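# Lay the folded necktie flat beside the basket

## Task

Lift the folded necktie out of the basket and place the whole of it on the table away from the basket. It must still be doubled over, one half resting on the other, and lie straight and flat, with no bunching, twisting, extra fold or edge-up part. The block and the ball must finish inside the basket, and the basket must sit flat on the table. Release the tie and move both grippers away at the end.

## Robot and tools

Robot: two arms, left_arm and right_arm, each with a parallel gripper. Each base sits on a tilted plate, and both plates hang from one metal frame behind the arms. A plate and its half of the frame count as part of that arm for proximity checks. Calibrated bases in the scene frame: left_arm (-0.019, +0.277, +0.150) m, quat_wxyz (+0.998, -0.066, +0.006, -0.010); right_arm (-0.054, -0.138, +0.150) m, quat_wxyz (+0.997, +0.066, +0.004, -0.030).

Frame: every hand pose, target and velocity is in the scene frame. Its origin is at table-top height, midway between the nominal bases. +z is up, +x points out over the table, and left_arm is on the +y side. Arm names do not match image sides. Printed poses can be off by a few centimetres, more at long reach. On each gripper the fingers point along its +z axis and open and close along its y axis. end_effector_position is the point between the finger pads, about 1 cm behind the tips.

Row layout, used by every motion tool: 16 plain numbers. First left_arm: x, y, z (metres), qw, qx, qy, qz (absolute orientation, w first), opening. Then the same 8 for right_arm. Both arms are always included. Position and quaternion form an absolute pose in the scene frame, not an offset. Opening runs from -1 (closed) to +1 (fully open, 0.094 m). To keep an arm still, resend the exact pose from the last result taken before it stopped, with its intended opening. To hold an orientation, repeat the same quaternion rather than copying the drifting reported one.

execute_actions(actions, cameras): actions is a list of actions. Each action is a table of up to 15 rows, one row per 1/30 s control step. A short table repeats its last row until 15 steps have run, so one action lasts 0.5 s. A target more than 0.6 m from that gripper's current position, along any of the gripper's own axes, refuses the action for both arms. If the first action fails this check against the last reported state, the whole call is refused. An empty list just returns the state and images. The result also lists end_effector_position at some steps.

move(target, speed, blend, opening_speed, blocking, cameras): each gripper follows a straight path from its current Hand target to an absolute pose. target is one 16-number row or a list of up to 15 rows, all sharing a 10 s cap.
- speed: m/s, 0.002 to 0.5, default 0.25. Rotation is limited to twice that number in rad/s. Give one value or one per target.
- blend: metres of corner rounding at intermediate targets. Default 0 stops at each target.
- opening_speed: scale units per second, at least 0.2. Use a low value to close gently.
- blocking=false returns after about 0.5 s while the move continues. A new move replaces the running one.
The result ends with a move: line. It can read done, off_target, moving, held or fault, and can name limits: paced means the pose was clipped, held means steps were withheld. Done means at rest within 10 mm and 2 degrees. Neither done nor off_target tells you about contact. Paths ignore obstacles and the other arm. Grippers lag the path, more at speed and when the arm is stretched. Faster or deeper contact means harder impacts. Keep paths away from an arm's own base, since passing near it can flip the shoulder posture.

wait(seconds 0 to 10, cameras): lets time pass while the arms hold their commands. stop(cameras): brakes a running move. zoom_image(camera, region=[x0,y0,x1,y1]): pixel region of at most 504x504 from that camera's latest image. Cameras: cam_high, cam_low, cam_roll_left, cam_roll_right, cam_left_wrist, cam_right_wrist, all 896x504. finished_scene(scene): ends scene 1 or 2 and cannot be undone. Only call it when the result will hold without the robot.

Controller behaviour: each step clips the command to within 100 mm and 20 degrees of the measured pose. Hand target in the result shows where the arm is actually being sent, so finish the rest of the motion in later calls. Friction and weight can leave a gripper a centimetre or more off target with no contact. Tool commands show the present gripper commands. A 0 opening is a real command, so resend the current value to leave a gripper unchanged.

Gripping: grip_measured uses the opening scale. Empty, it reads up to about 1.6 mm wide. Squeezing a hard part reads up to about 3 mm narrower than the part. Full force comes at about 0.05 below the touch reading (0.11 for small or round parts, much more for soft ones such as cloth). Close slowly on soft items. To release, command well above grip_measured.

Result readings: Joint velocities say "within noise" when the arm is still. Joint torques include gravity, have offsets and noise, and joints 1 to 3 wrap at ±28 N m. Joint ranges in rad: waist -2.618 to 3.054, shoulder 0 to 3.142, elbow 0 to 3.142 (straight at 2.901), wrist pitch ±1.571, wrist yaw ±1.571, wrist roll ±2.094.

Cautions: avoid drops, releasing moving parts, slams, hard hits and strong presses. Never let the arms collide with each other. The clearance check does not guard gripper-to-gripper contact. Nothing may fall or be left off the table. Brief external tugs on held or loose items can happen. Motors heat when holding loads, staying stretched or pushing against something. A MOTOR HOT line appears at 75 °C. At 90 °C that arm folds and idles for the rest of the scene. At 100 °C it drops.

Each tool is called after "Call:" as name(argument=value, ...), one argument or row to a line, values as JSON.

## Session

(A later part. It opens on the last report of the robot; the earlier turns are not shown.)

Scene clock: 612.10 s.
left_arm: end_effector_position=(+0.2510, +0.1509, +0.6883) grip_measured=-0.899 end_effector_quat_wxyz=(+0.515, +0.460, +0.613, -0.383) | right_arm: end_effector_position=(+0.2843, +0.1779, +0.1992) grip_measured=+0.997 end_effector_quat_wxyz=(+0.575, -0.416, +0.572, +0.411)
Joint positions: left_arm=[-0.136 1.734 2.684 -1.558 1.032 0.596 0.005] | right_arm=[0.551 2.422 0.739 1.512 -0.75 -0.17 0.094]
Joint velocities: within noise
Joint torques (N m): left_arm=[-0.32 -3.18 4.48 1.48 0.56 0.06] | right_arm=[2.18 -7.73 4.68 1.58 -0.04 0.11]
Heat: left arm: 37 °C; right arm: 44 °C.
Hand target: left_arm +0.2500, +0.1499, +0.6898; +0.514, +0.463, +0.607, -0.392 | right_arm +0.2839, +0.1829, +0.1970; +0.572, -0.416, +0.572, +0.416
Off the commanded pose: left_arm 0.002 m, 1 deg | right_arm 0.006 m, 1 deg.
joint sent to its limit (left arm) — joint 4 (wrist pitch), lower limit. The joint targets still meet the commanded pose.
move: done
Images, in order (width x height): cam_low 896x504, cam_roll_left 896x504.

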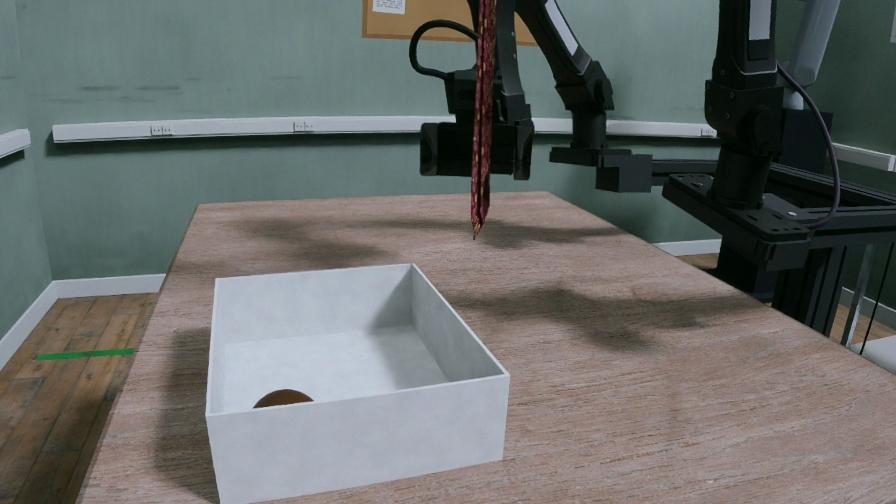

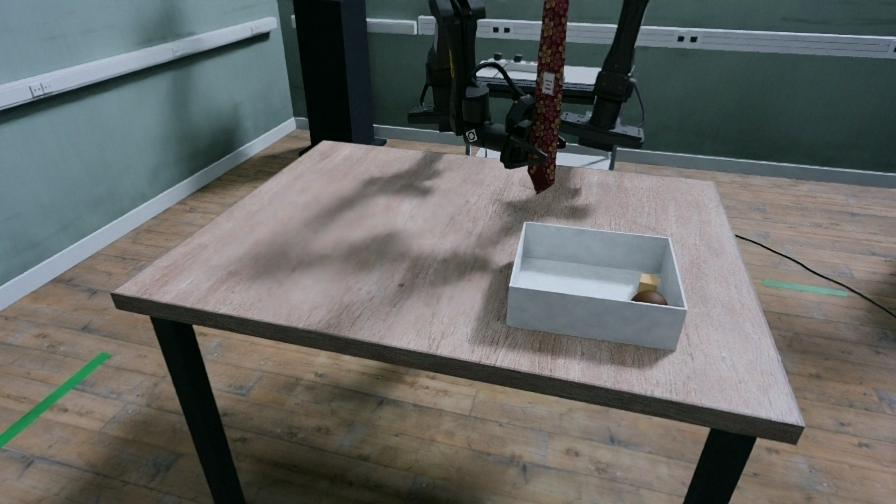

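Call:
move(
  target=[
    [0.25,0.15,0.69,0.51,0.4663,0.6077,-0.3913,-1,0.284,0.183,0.197,0.567,-0.4119,0.5668,0.4119,-1],
  ],
  speed=0.05,
  opening_speed=0.8,
  cameras=["cam_low","cam_roll_left","cam_right_wrist"],
)

Call:
zoom_image(
  camera="cam_roll_left",
  region=[440, 60, 600, 220],
)

Call:
zoom_image(
  camera="cam_low",
  region=[400, 60, 560, 260],
)

Scene clock: 622.43 s.
left_arm: end_effector_position=(+0.2510, +0.1509, +0.6883) grip_measured=-0.899 end_effector_quat_wxyz=(+0.515, +0.460, +0.613, -0.383) | right_arm: end_effector_position=(+0.2847, +0.1778, +0.1992) grip_measured=-0.934 end_effector_quat_wxyz=(+0.575, -0.416, +0.572, +0.411)
Joint positions: left_arm=[-0.136 1.734 2.684 -1.558 1.032 0.596 0.005] | right_arm=[0.551 2.422 0.739 1.512 -0.748 -0.169 0.003]
Joint velocities: within noise
Joint torques (N m): left_arm=[-0.14 -3.26 4.41 1.5 0.58 0.05] | right_arm=[2.19 -7.64 4.67 1.56 -0.07 0.12]
Heat: left arm: 37 °C; right arm: 43 °C.
Hand target: left_arm +0.2500, +0.1499, +0.6898; +0.514, +0.463, +0.607, -0.392 | right_arm +0.2840, +0.1829, +0.1970; +0.572, -0.416, +0.572, +0.416
Off the commanded pose: left_arm 0.002 m, 1 deg | right_arm 0.006 m, 1 deg.
joint sent to its limit (left arm) — joint 4 (wrist pitch), lower limit. The joint targets still meet the commanded pose.
move: done
Images, in order (width x height): cam_low 896x504, cam_roll_left 896x504, cam_right_wrist 896x504.

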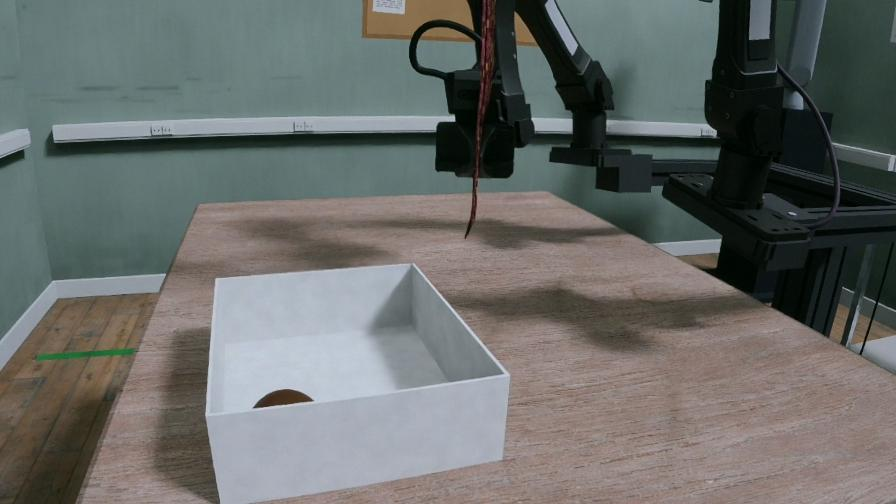

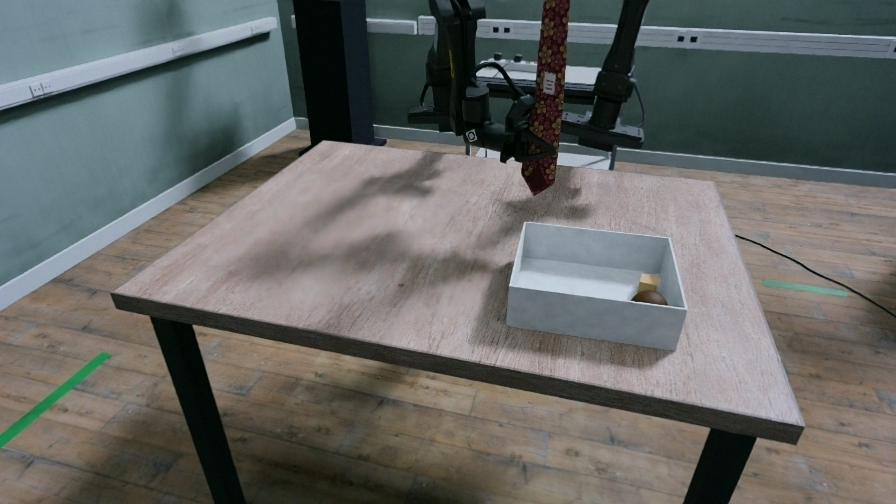

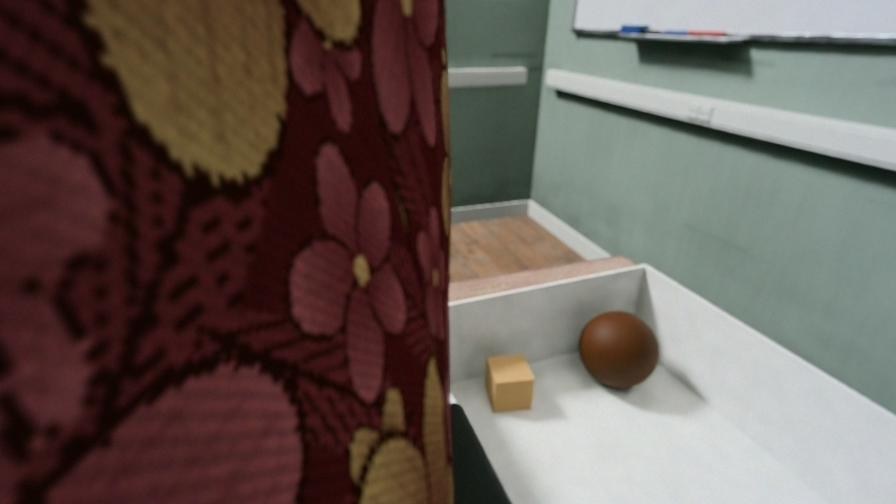

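Scaled by 3.150 from the camera's 896x504 image, which has a finer 1280x720 frame.

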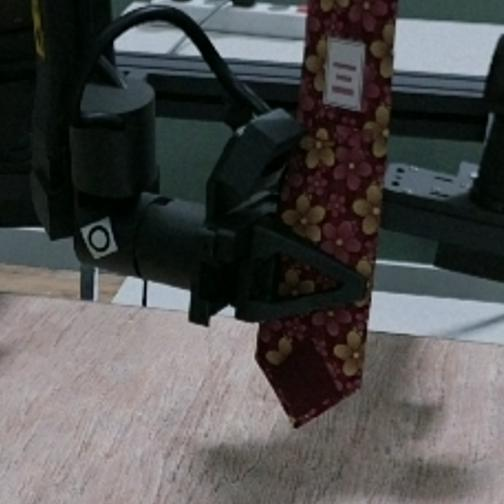

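Scaled by 2.520 from the camera's 896x504 image, which has a finer 1280x720 frame.

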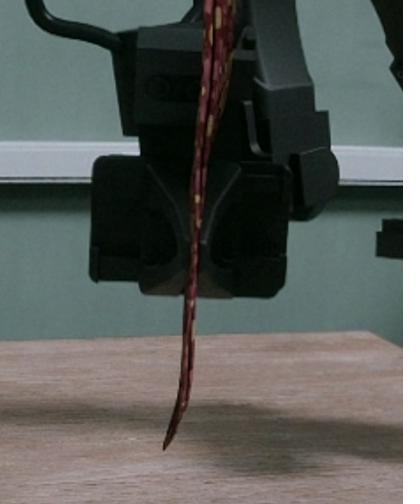

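Call:
move(
  target=[
    [0.22,0.30,0.60,0.4551,0.4987,0.6499,-0.3492,-1,0.25,0.10,0.17,0.564,-0.5044,0.6243,0.1943,-1],
  ],
  speed=0.12,
)

Scene clock: 664.77 s.
left_arm: end_effector_position=(+0.2263, +0.3031, +0.5969) grip_measured=-0.899 end_effector_quat_wxyz=(+0.606, +0.336, +0.693, -0.199) | right_arm: end_effector_position=(+0.2466, +0.1030, +0.1617) grip_measured=-0.935 end_effector_quat_wxyz=(+0.555, -0.505, +0.629, +0.201)
Joint positions: left_arm=[0.657 1.229 1.826 -1.564 1.244 1.184 0.005] | right_arm=[0.509 2.164 0.376 1.309 -0.496 -0.649 0.003]
Joint velocities: within noise
Joint torques (N m): left_arm=[0.24 -3.64 3.44 0.96 0.74 0.06] | right_arm=[0.34 -9.05 2.13 1.52 -0.16 -0.09]
Heat: left arm: 37 °C; right arm: 43 °C.
Hand target: left_arm +0.2208, +0.2992, +0.5999; +0.612, +0.337, +0.686, -0.201 | right_arm +0.2499, +0.1001, +0.1698; +0.564, -0.504, +0.624, +0.194
Off the commanded pose: left_arm 0.008 m, 31 deg; orientation clipped | right_arm 0.009 m, 1 deg.
joint sent to its limit (left arm) — joint 4 (wrist pitch), lower limit. The joint targets are off in orientation, not in position.
move: off_target (left_arm); limits=paced

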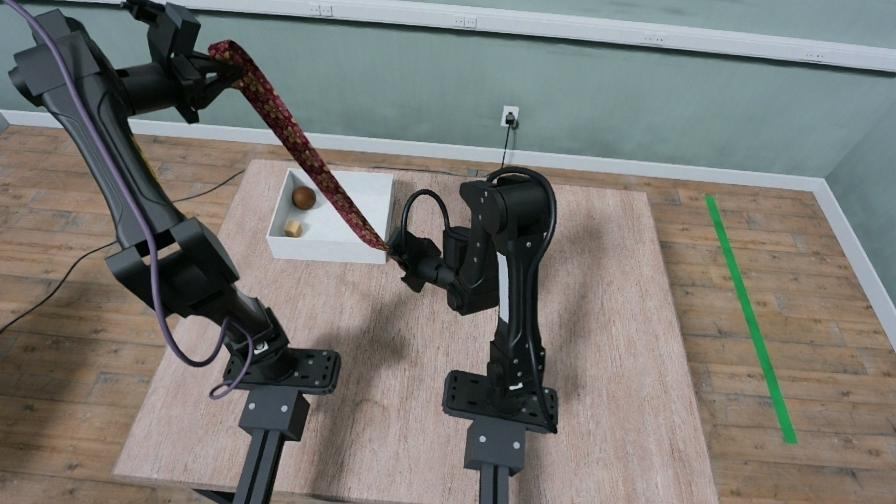

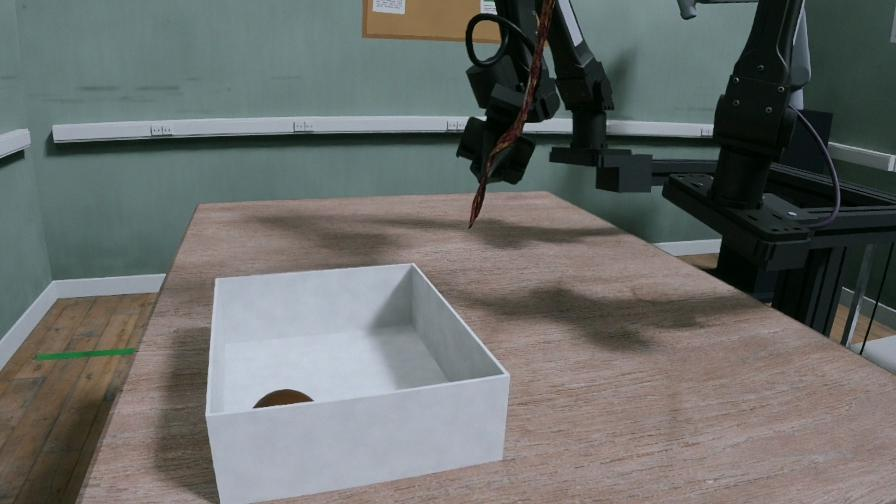

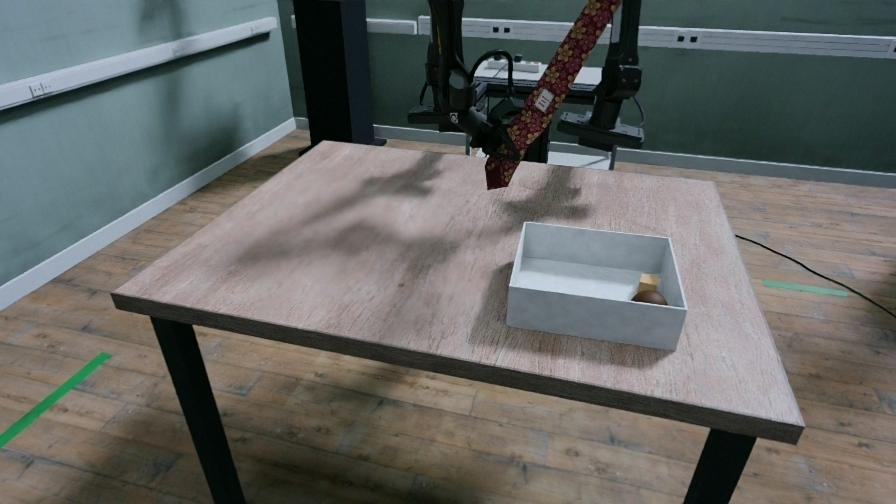

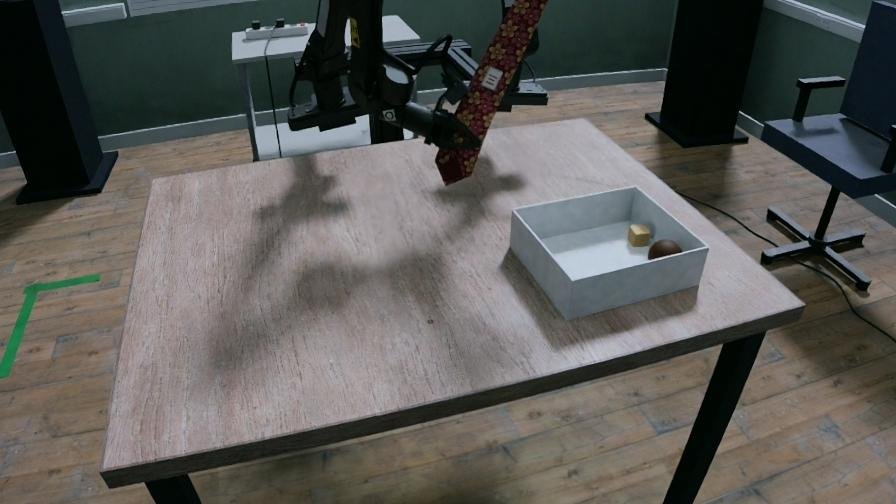

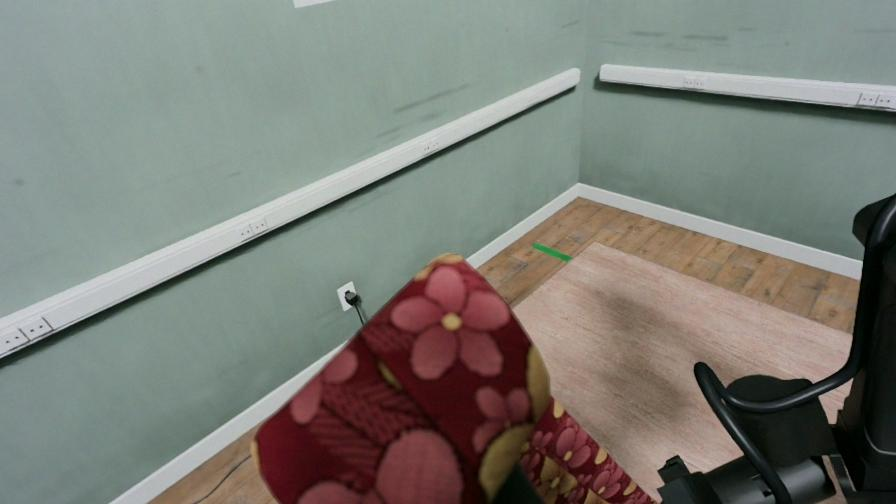

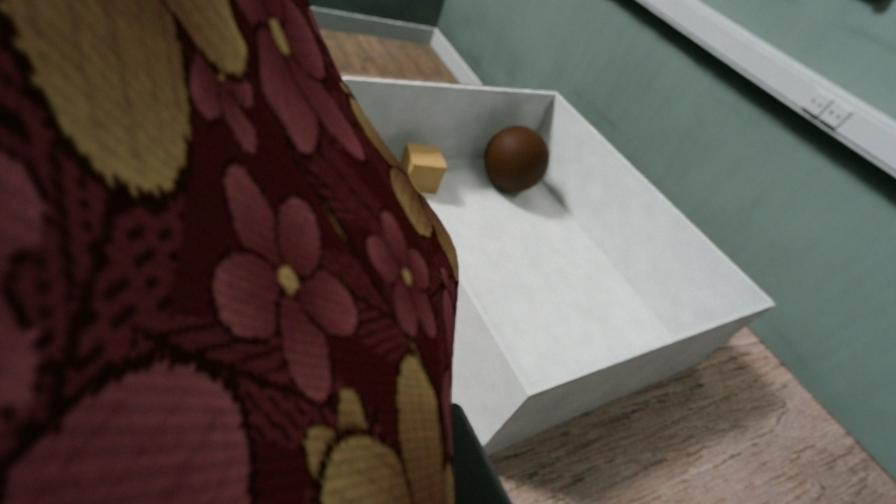

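Call:
move(
  target=[
    [0.22,0.42,0.40,0.3314,0.4620,0.8001,-0.1914,-1,0.23,0.04,0.12,0.5245,-0.5616,0.6396,-0.0305,-1],
  ],
  speed=0.12,
  cameras=["cam_high","cam_low","cam_roll_left","cam_left_wrist"],
)

Scene clock: 676.00 s.
left_arm: end_effector_position=(+0.2199, +0.4207, +0.4024) grip_measured=-0.899 end_effector_quat_wxyz=(+0.358, +0.422, +0.831, -0.051) | right_arm: end_effector_position=(+0.2326, +0.0375, +0.1191) grip_measured=-0.935 end_effector_quat_wxyz=(-0.521, +0.558, -0.646, +0.030)
Joint positions: left_arm=[0.891 1.366 1.543 -1.564 0.664 1.791 0.005] | right_arm=[0.539 2.28 0.186 1.543 -0.098 -0.954 0.003]
Joint velocities: within noise
Joint torques (N m): left_arm=[-0.05 -3.29 4.37 0.31 0.48 0.05] | right_arm=[1.91 -4.7 0.4 1.86 -0.06 -0.04]
Heat: left arm: 35 °C; right arm: 43 °C.
Hand target: left_arm +0.2205, +0.4197, +0.3996; +0.361, +0.419, +0.831, -0.061 | right_arm +0.2300, +0.0400, +0.1200; +0.524, -0.562, +0.640, -0.030
Off the commanded pose: left_arm 0.002 m, 17 deg | right_arm 0.004 m, 1 deg.
joint sent to its limit (left arm) — joint 4 (wrist pitch), lower limit. The joint targets are off in orientation, not in position.
move: off_target (left_arm)
Images, in order (width x height): cam_high 896x504, cam_low 896x504, cam_roll_left 896x504, cam_left_wrist 896x504.

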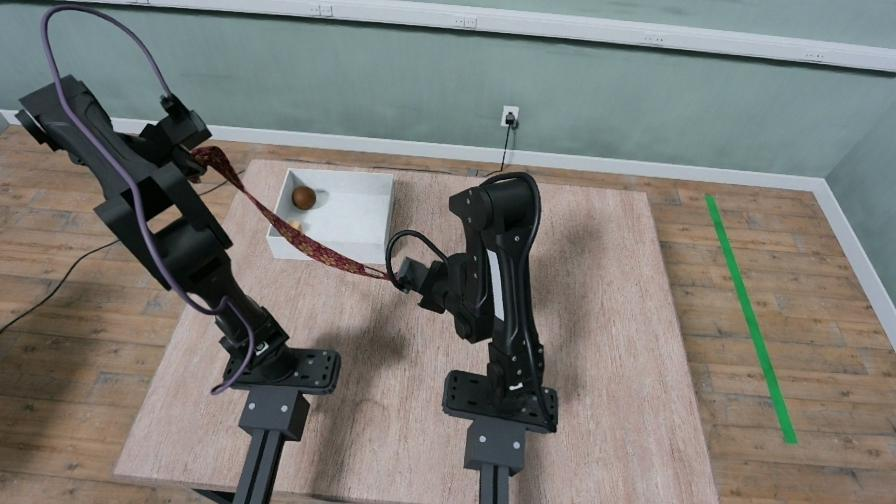

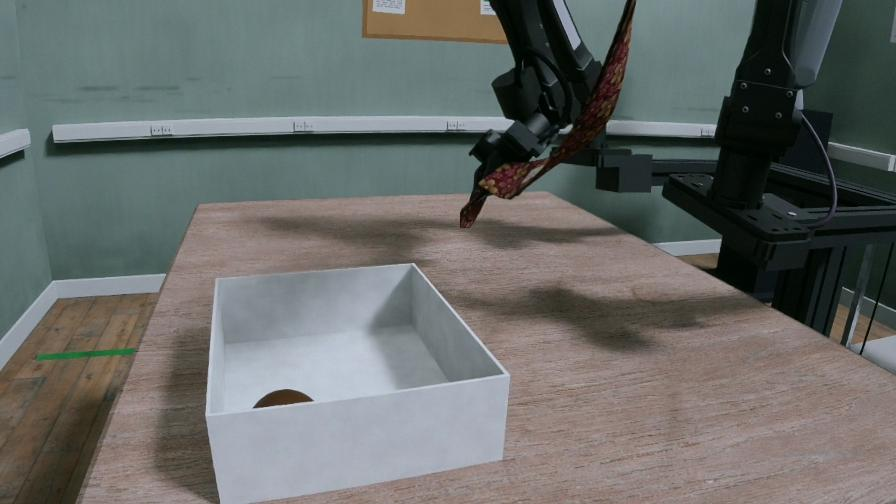

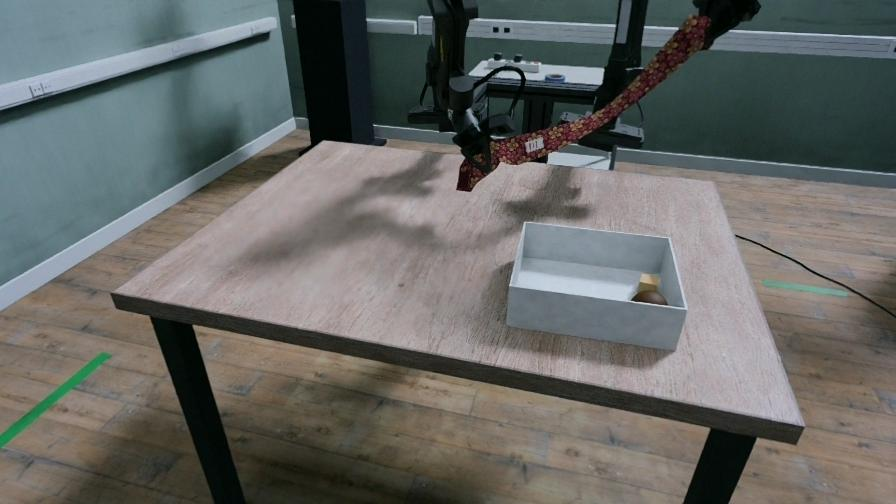

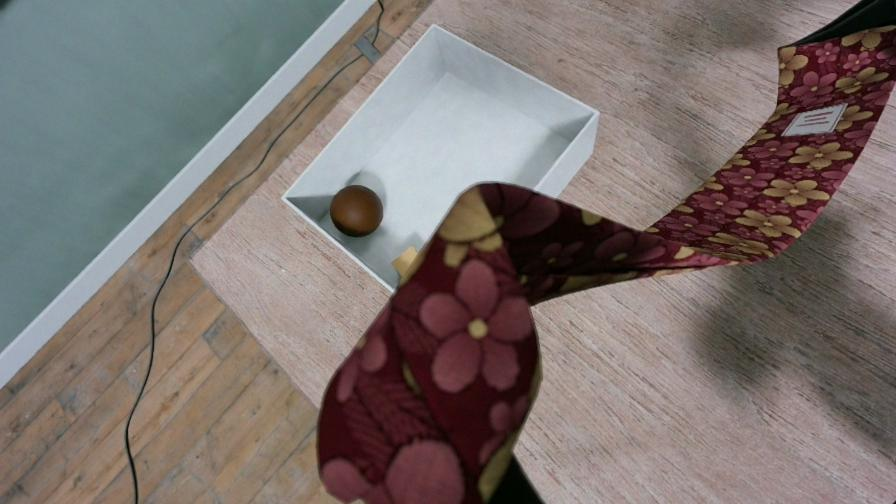

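Call:
move(
  target=[
    [0.23,0.45,0.20,0.1349,0.6198,0.7653,-0.1093,-1,0.22,0.0,0.065,0.4617,-0.5865,0.6219,-0.2375,-1],
  ],
  speed=0.12,
  cameras=["cam_high","cam_low","cam_roll_left","cam_left_wrist"],
)

Scene clock: 697.07 s.
left_arm: end_effector_position=(+0.2305, +0.4550, +0.2081) grip_measured=-0.898 end_effector_quat_wxyz=(+0.136, +0.616, +0.770, -0.097) | right_arm: end_effector_position=(+0.2194, -0.0026, +0.0639) grip_measured=-0.935 end_effector_quat_wxyz=(-0.392, +0.603, -0.658, +0.224)
Joint positions: left_arm=[0.742 1.736 1.293 -1.178 0.213 2.085 0.005] | right_arm=[0.723 2.492 0.216 1.547 0.419 -1.076 0.003]
Joint velocities: within noise
Joint torques (N m): left_arm=[-1.26 -5.74 3.81 -0.06 0.18 0.05] | right_arm=[1.89 -5 0.08 1.73 0.19 0]
Heat: left arm: 36 °C; right arm: 41 °C.
Hand target: left_arm +0.2298, +0.4500, +0.2003; +0.135, +0.620, +0.765, -0.109 | right_arm +0.2202, +0.0003, +0.0653; -0.398, +0.601, -0.654, +0.227
Off the commanded pose: left_arm 0.010 m, 2 deg | right_arm 0.003 m, 9 deg.
joint sent to its limit (right arm) — joint 4 (wrist pitch), upper limit. The joint targets are off in orientation, not in position.
move: off_target (right_arm)
Images, in order (width x height): cam_high 896x504, cam_low 896x504, cam_roll_left 896x504, cam_left_wrist 896x504.

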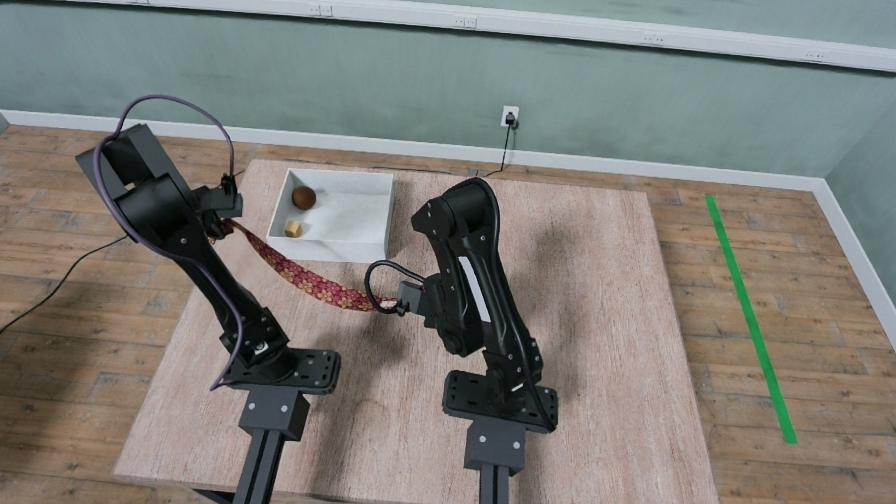

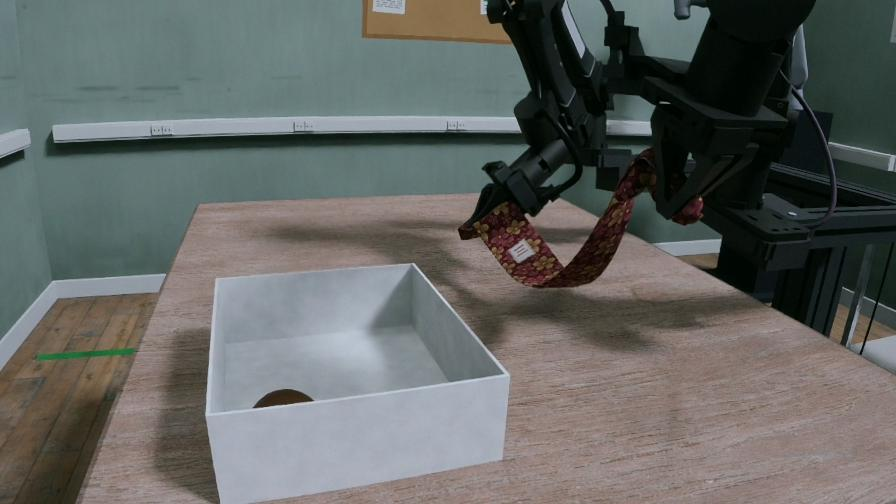

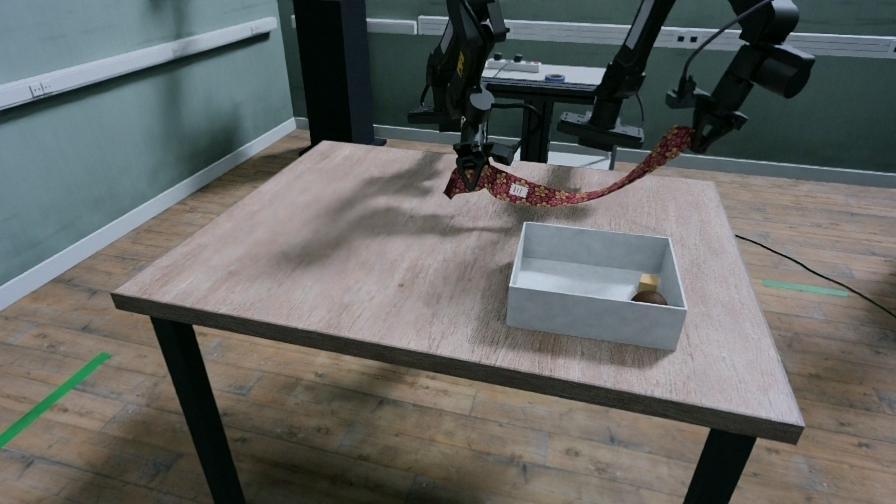

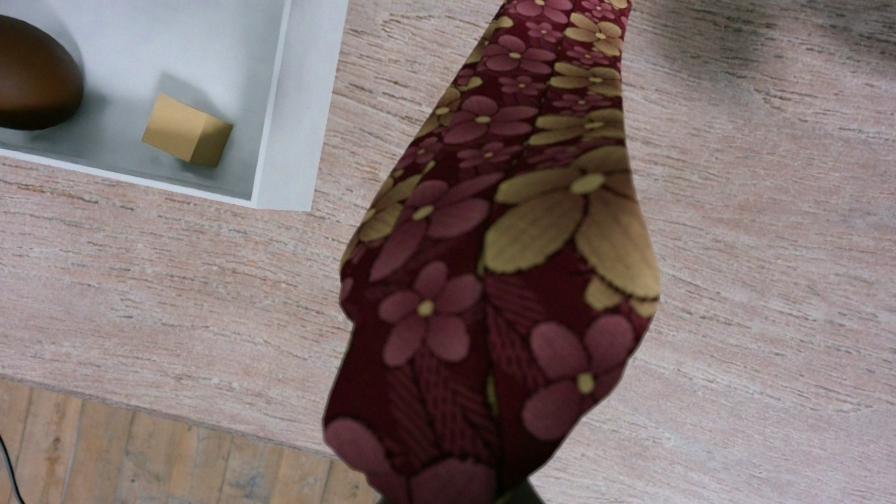

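Call:
execute_actions(
  actions=[],
)

Scene clock: 723.93 s.
left_arm: end_effector_position=(+0.2305, +0.4551, +0.2081) grip_measured=-0.898 end_effector_quat_wxyz=(+0.136, +0.617, +0.769, -0.097) | right_arm: end_effector_position=(+0.2194, -0.0027, +0.0639) grip_measured=-0.935 end_effector_quat_wxyz=(-0.392, +0.603, -0.658, +0.225)
Joint positions: left_arm=[0.742 1.736 1.293 -1.178 0.213 2.085 0.005] | right_arm=[0.723 2.492 0.216 1.547 0.42 -1.076 0.003]
Joint velocities: within noise
Joint torques (N m): left_arm=[-1.16 -5.74 3.81 -0.04 0.2 0.06] | right_arm=[1.91 -4.93 0.16 1.72 0.17 0]
Heat: left arm: 37 °C; right arm: 40 °C.
Hand target: left_arm +0.2298, +0.4500, +0.2003; +0.135, +0.620, +0.765, -0.109 | right_arm +0.2201, +0.0002, +0.0653; +0.398, -0.601, +0.655, -0.227
Tool commands: left_gripper/opening=-1.0 right_gripper/opening=-1.0
Off the commanded pose: left_arm 0.010 m, 2 deg | right_arm 0.003 m, 9 deg.

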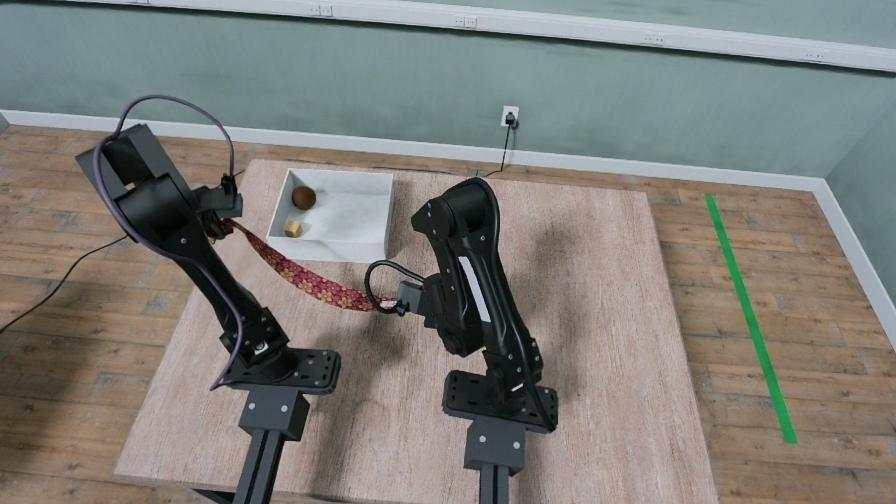

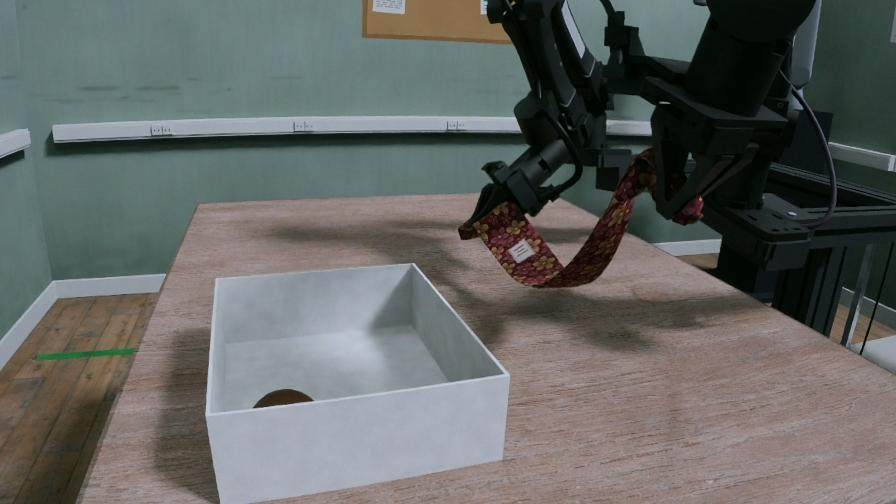

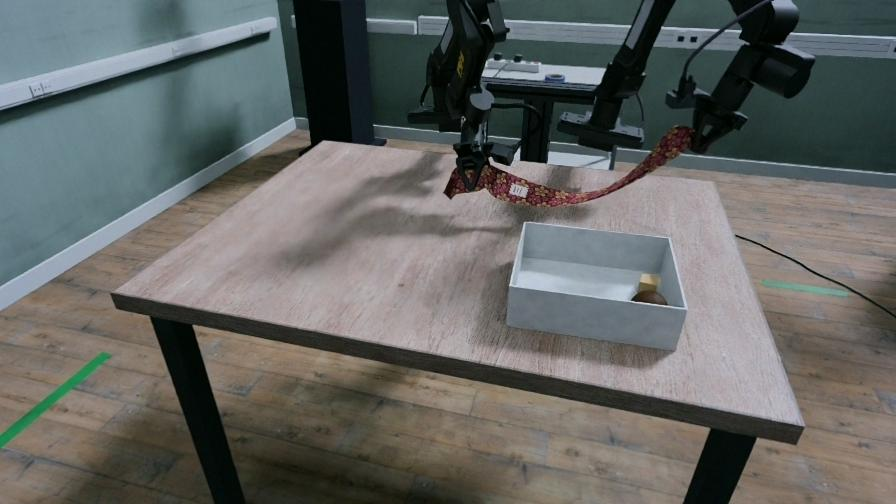

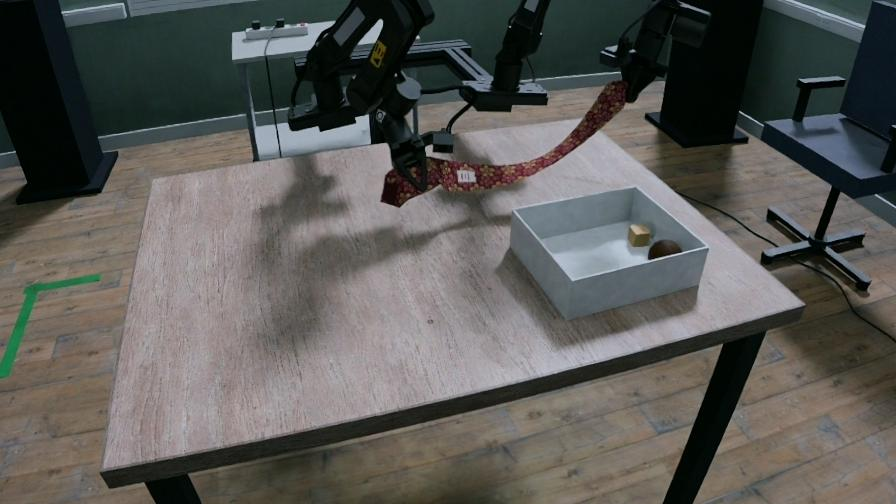

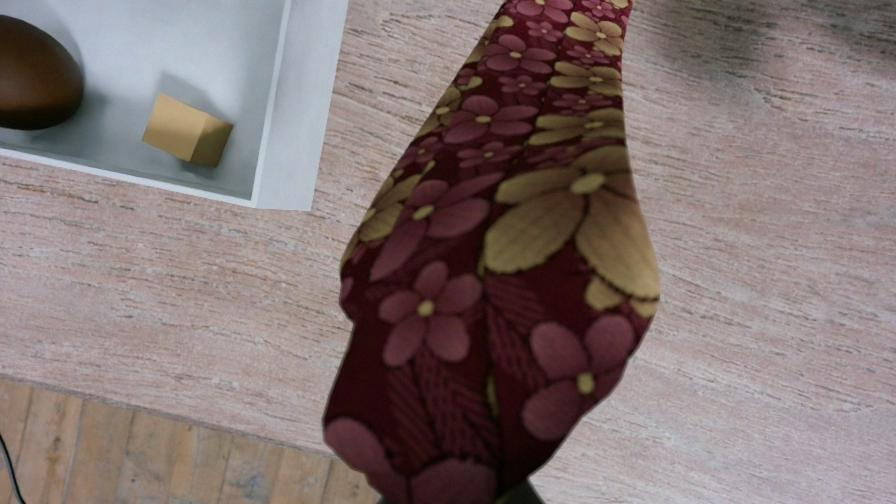

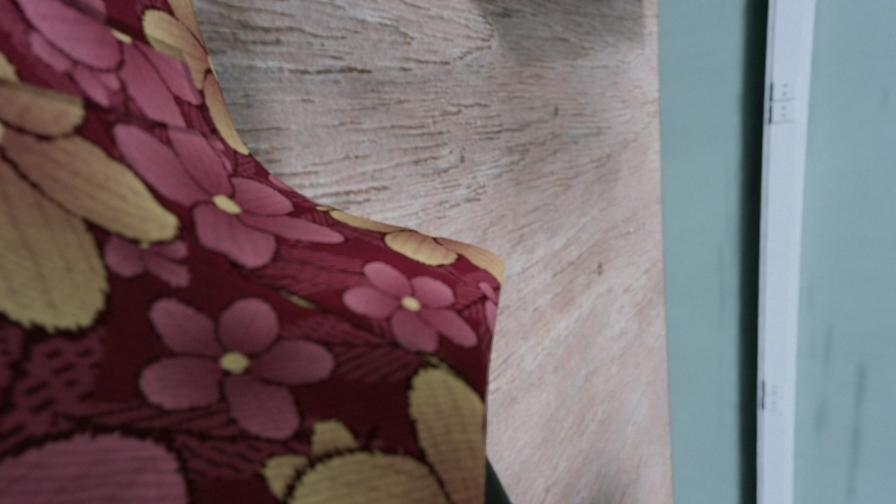

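Call:
move(
  target=[
    [0.235,0.455,0.12,0.07,0.633,0.77,-0.05,-1,0.225,-0.03,0.04,0.3954,-0.5862,0.5862,-0.3954,-1],
    [0.24,0.46,0.05,0.0,0.6428,0.766,0.0,-1,0.225,-0.045,0.02,0.3954,-0.5862,0.5862,-0.3954,-1],
  ],
  speed=0.07,
)

Scene clock: 741.40 s.
left_arm: end_effector_position=(+0.2451, +0.4672, +0.0590) grip_measured=-0.899 end_effector_quat_wxyz=(+0.005, +0.641, +0.768, +0.013) | right_arm: end_effector_position=(+0.2235, -0.0417, +0.0204) grip_measured=-0.935 end_effector_quat_wxyz=(-0.287, +0.591, -0.648, +0.385)
Joint positions: left_arm=[0.614 1.977 0.959 -0.44 -0.098 1.991 0.005] | right_arm=[0.795 2.769 0.385 1.548 0.812 -1.142 0.003]
Joint velocities: within noise
Joint torques (N m): left_arm=[-1.43 -5.94 2.78 0.35 -0.09 -0.1] | right_arm=[0.21 -5.52 -0.62 1.52 0.32 -0.04]
Heat: left arm: 37 °C; right arm: 40 °C.
Hand target: left_arm +0.2398, +0.4601, +0.0505; +0.000, +0.643, +0.766, +0.000 | right_arm +0.2250, -0.0445, +0.0202; +0.289, -0.584, +0.651, -0.390
Off the commanded pose: left_arm 0.013 m, 2 deg | right_arm 0.004 m, 14 deg.
joint sent to its limit (right arm) — joint 4 (wrist pitch), upper limit. The joint targets are off in orientation, not in position.
move: off_target (left_arm, right_arm)

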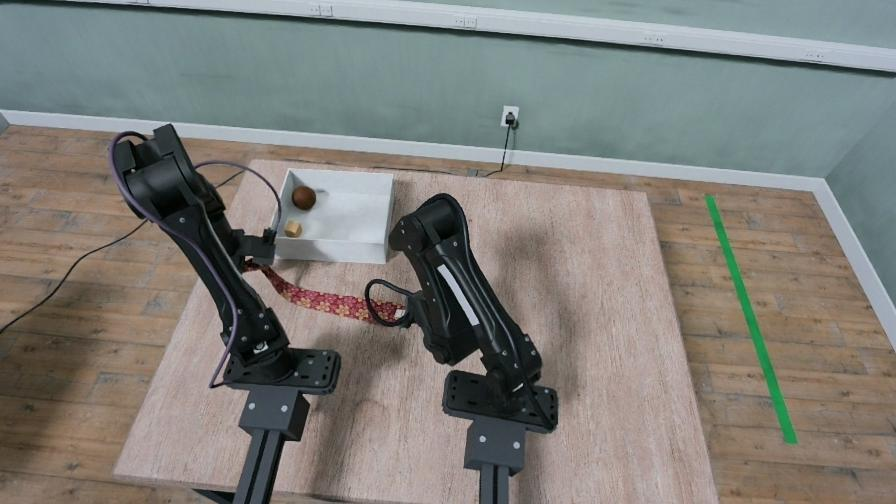

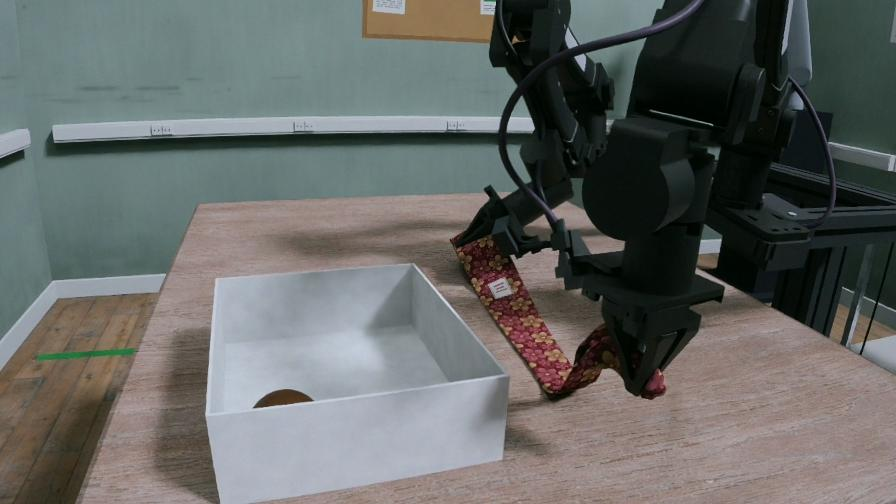

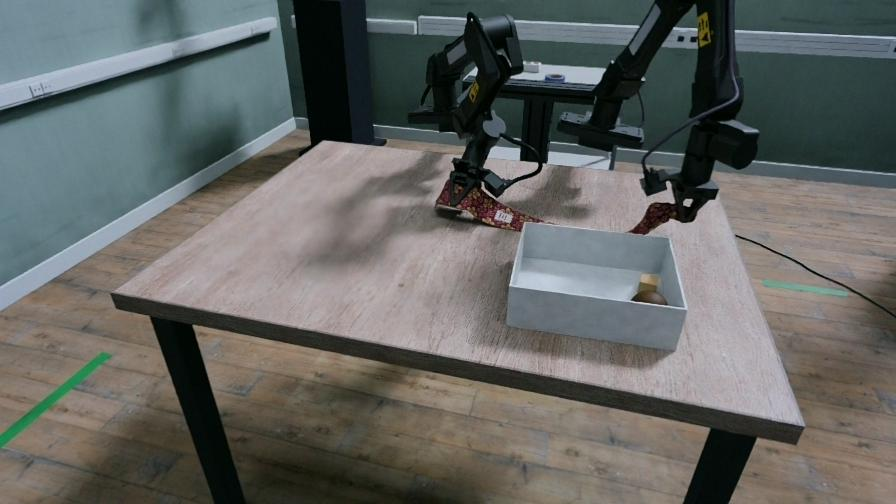

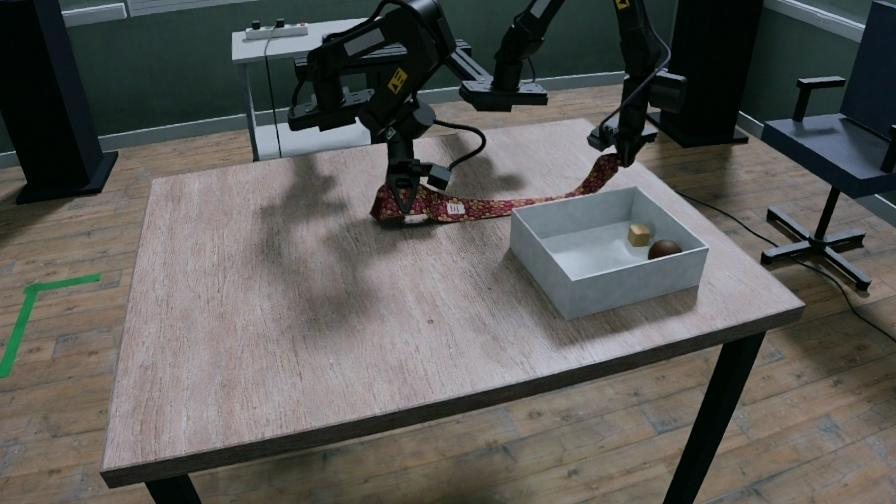

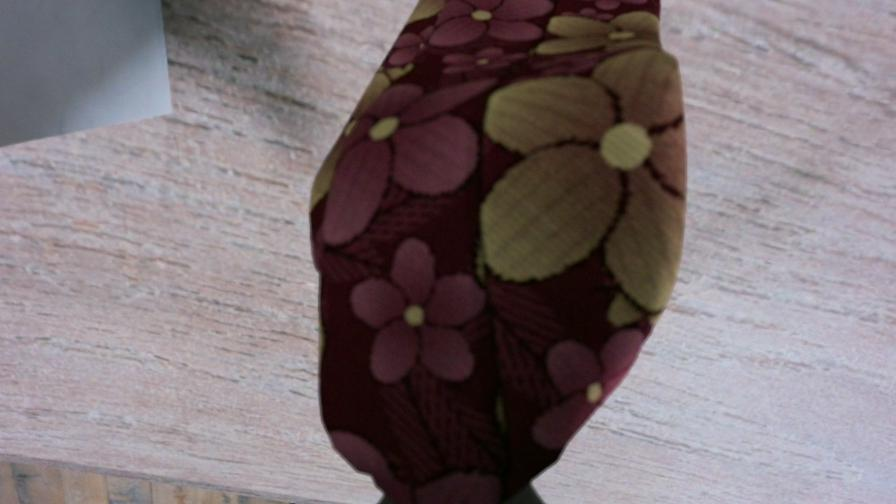

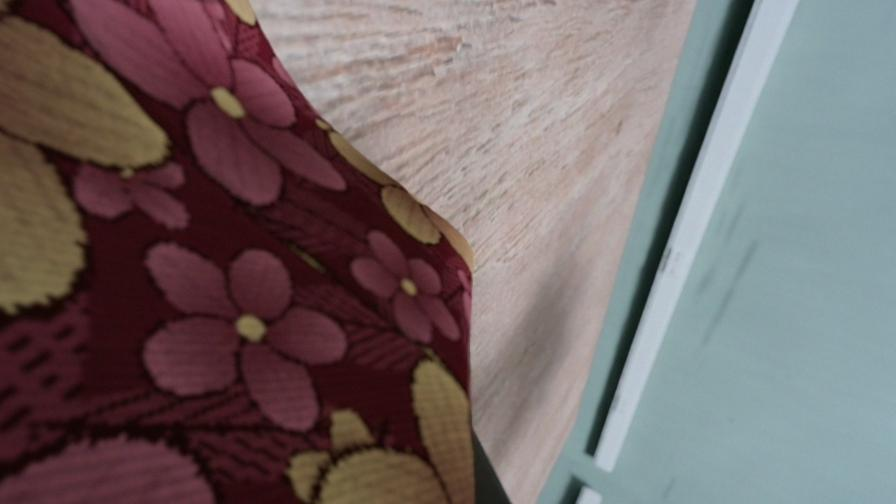

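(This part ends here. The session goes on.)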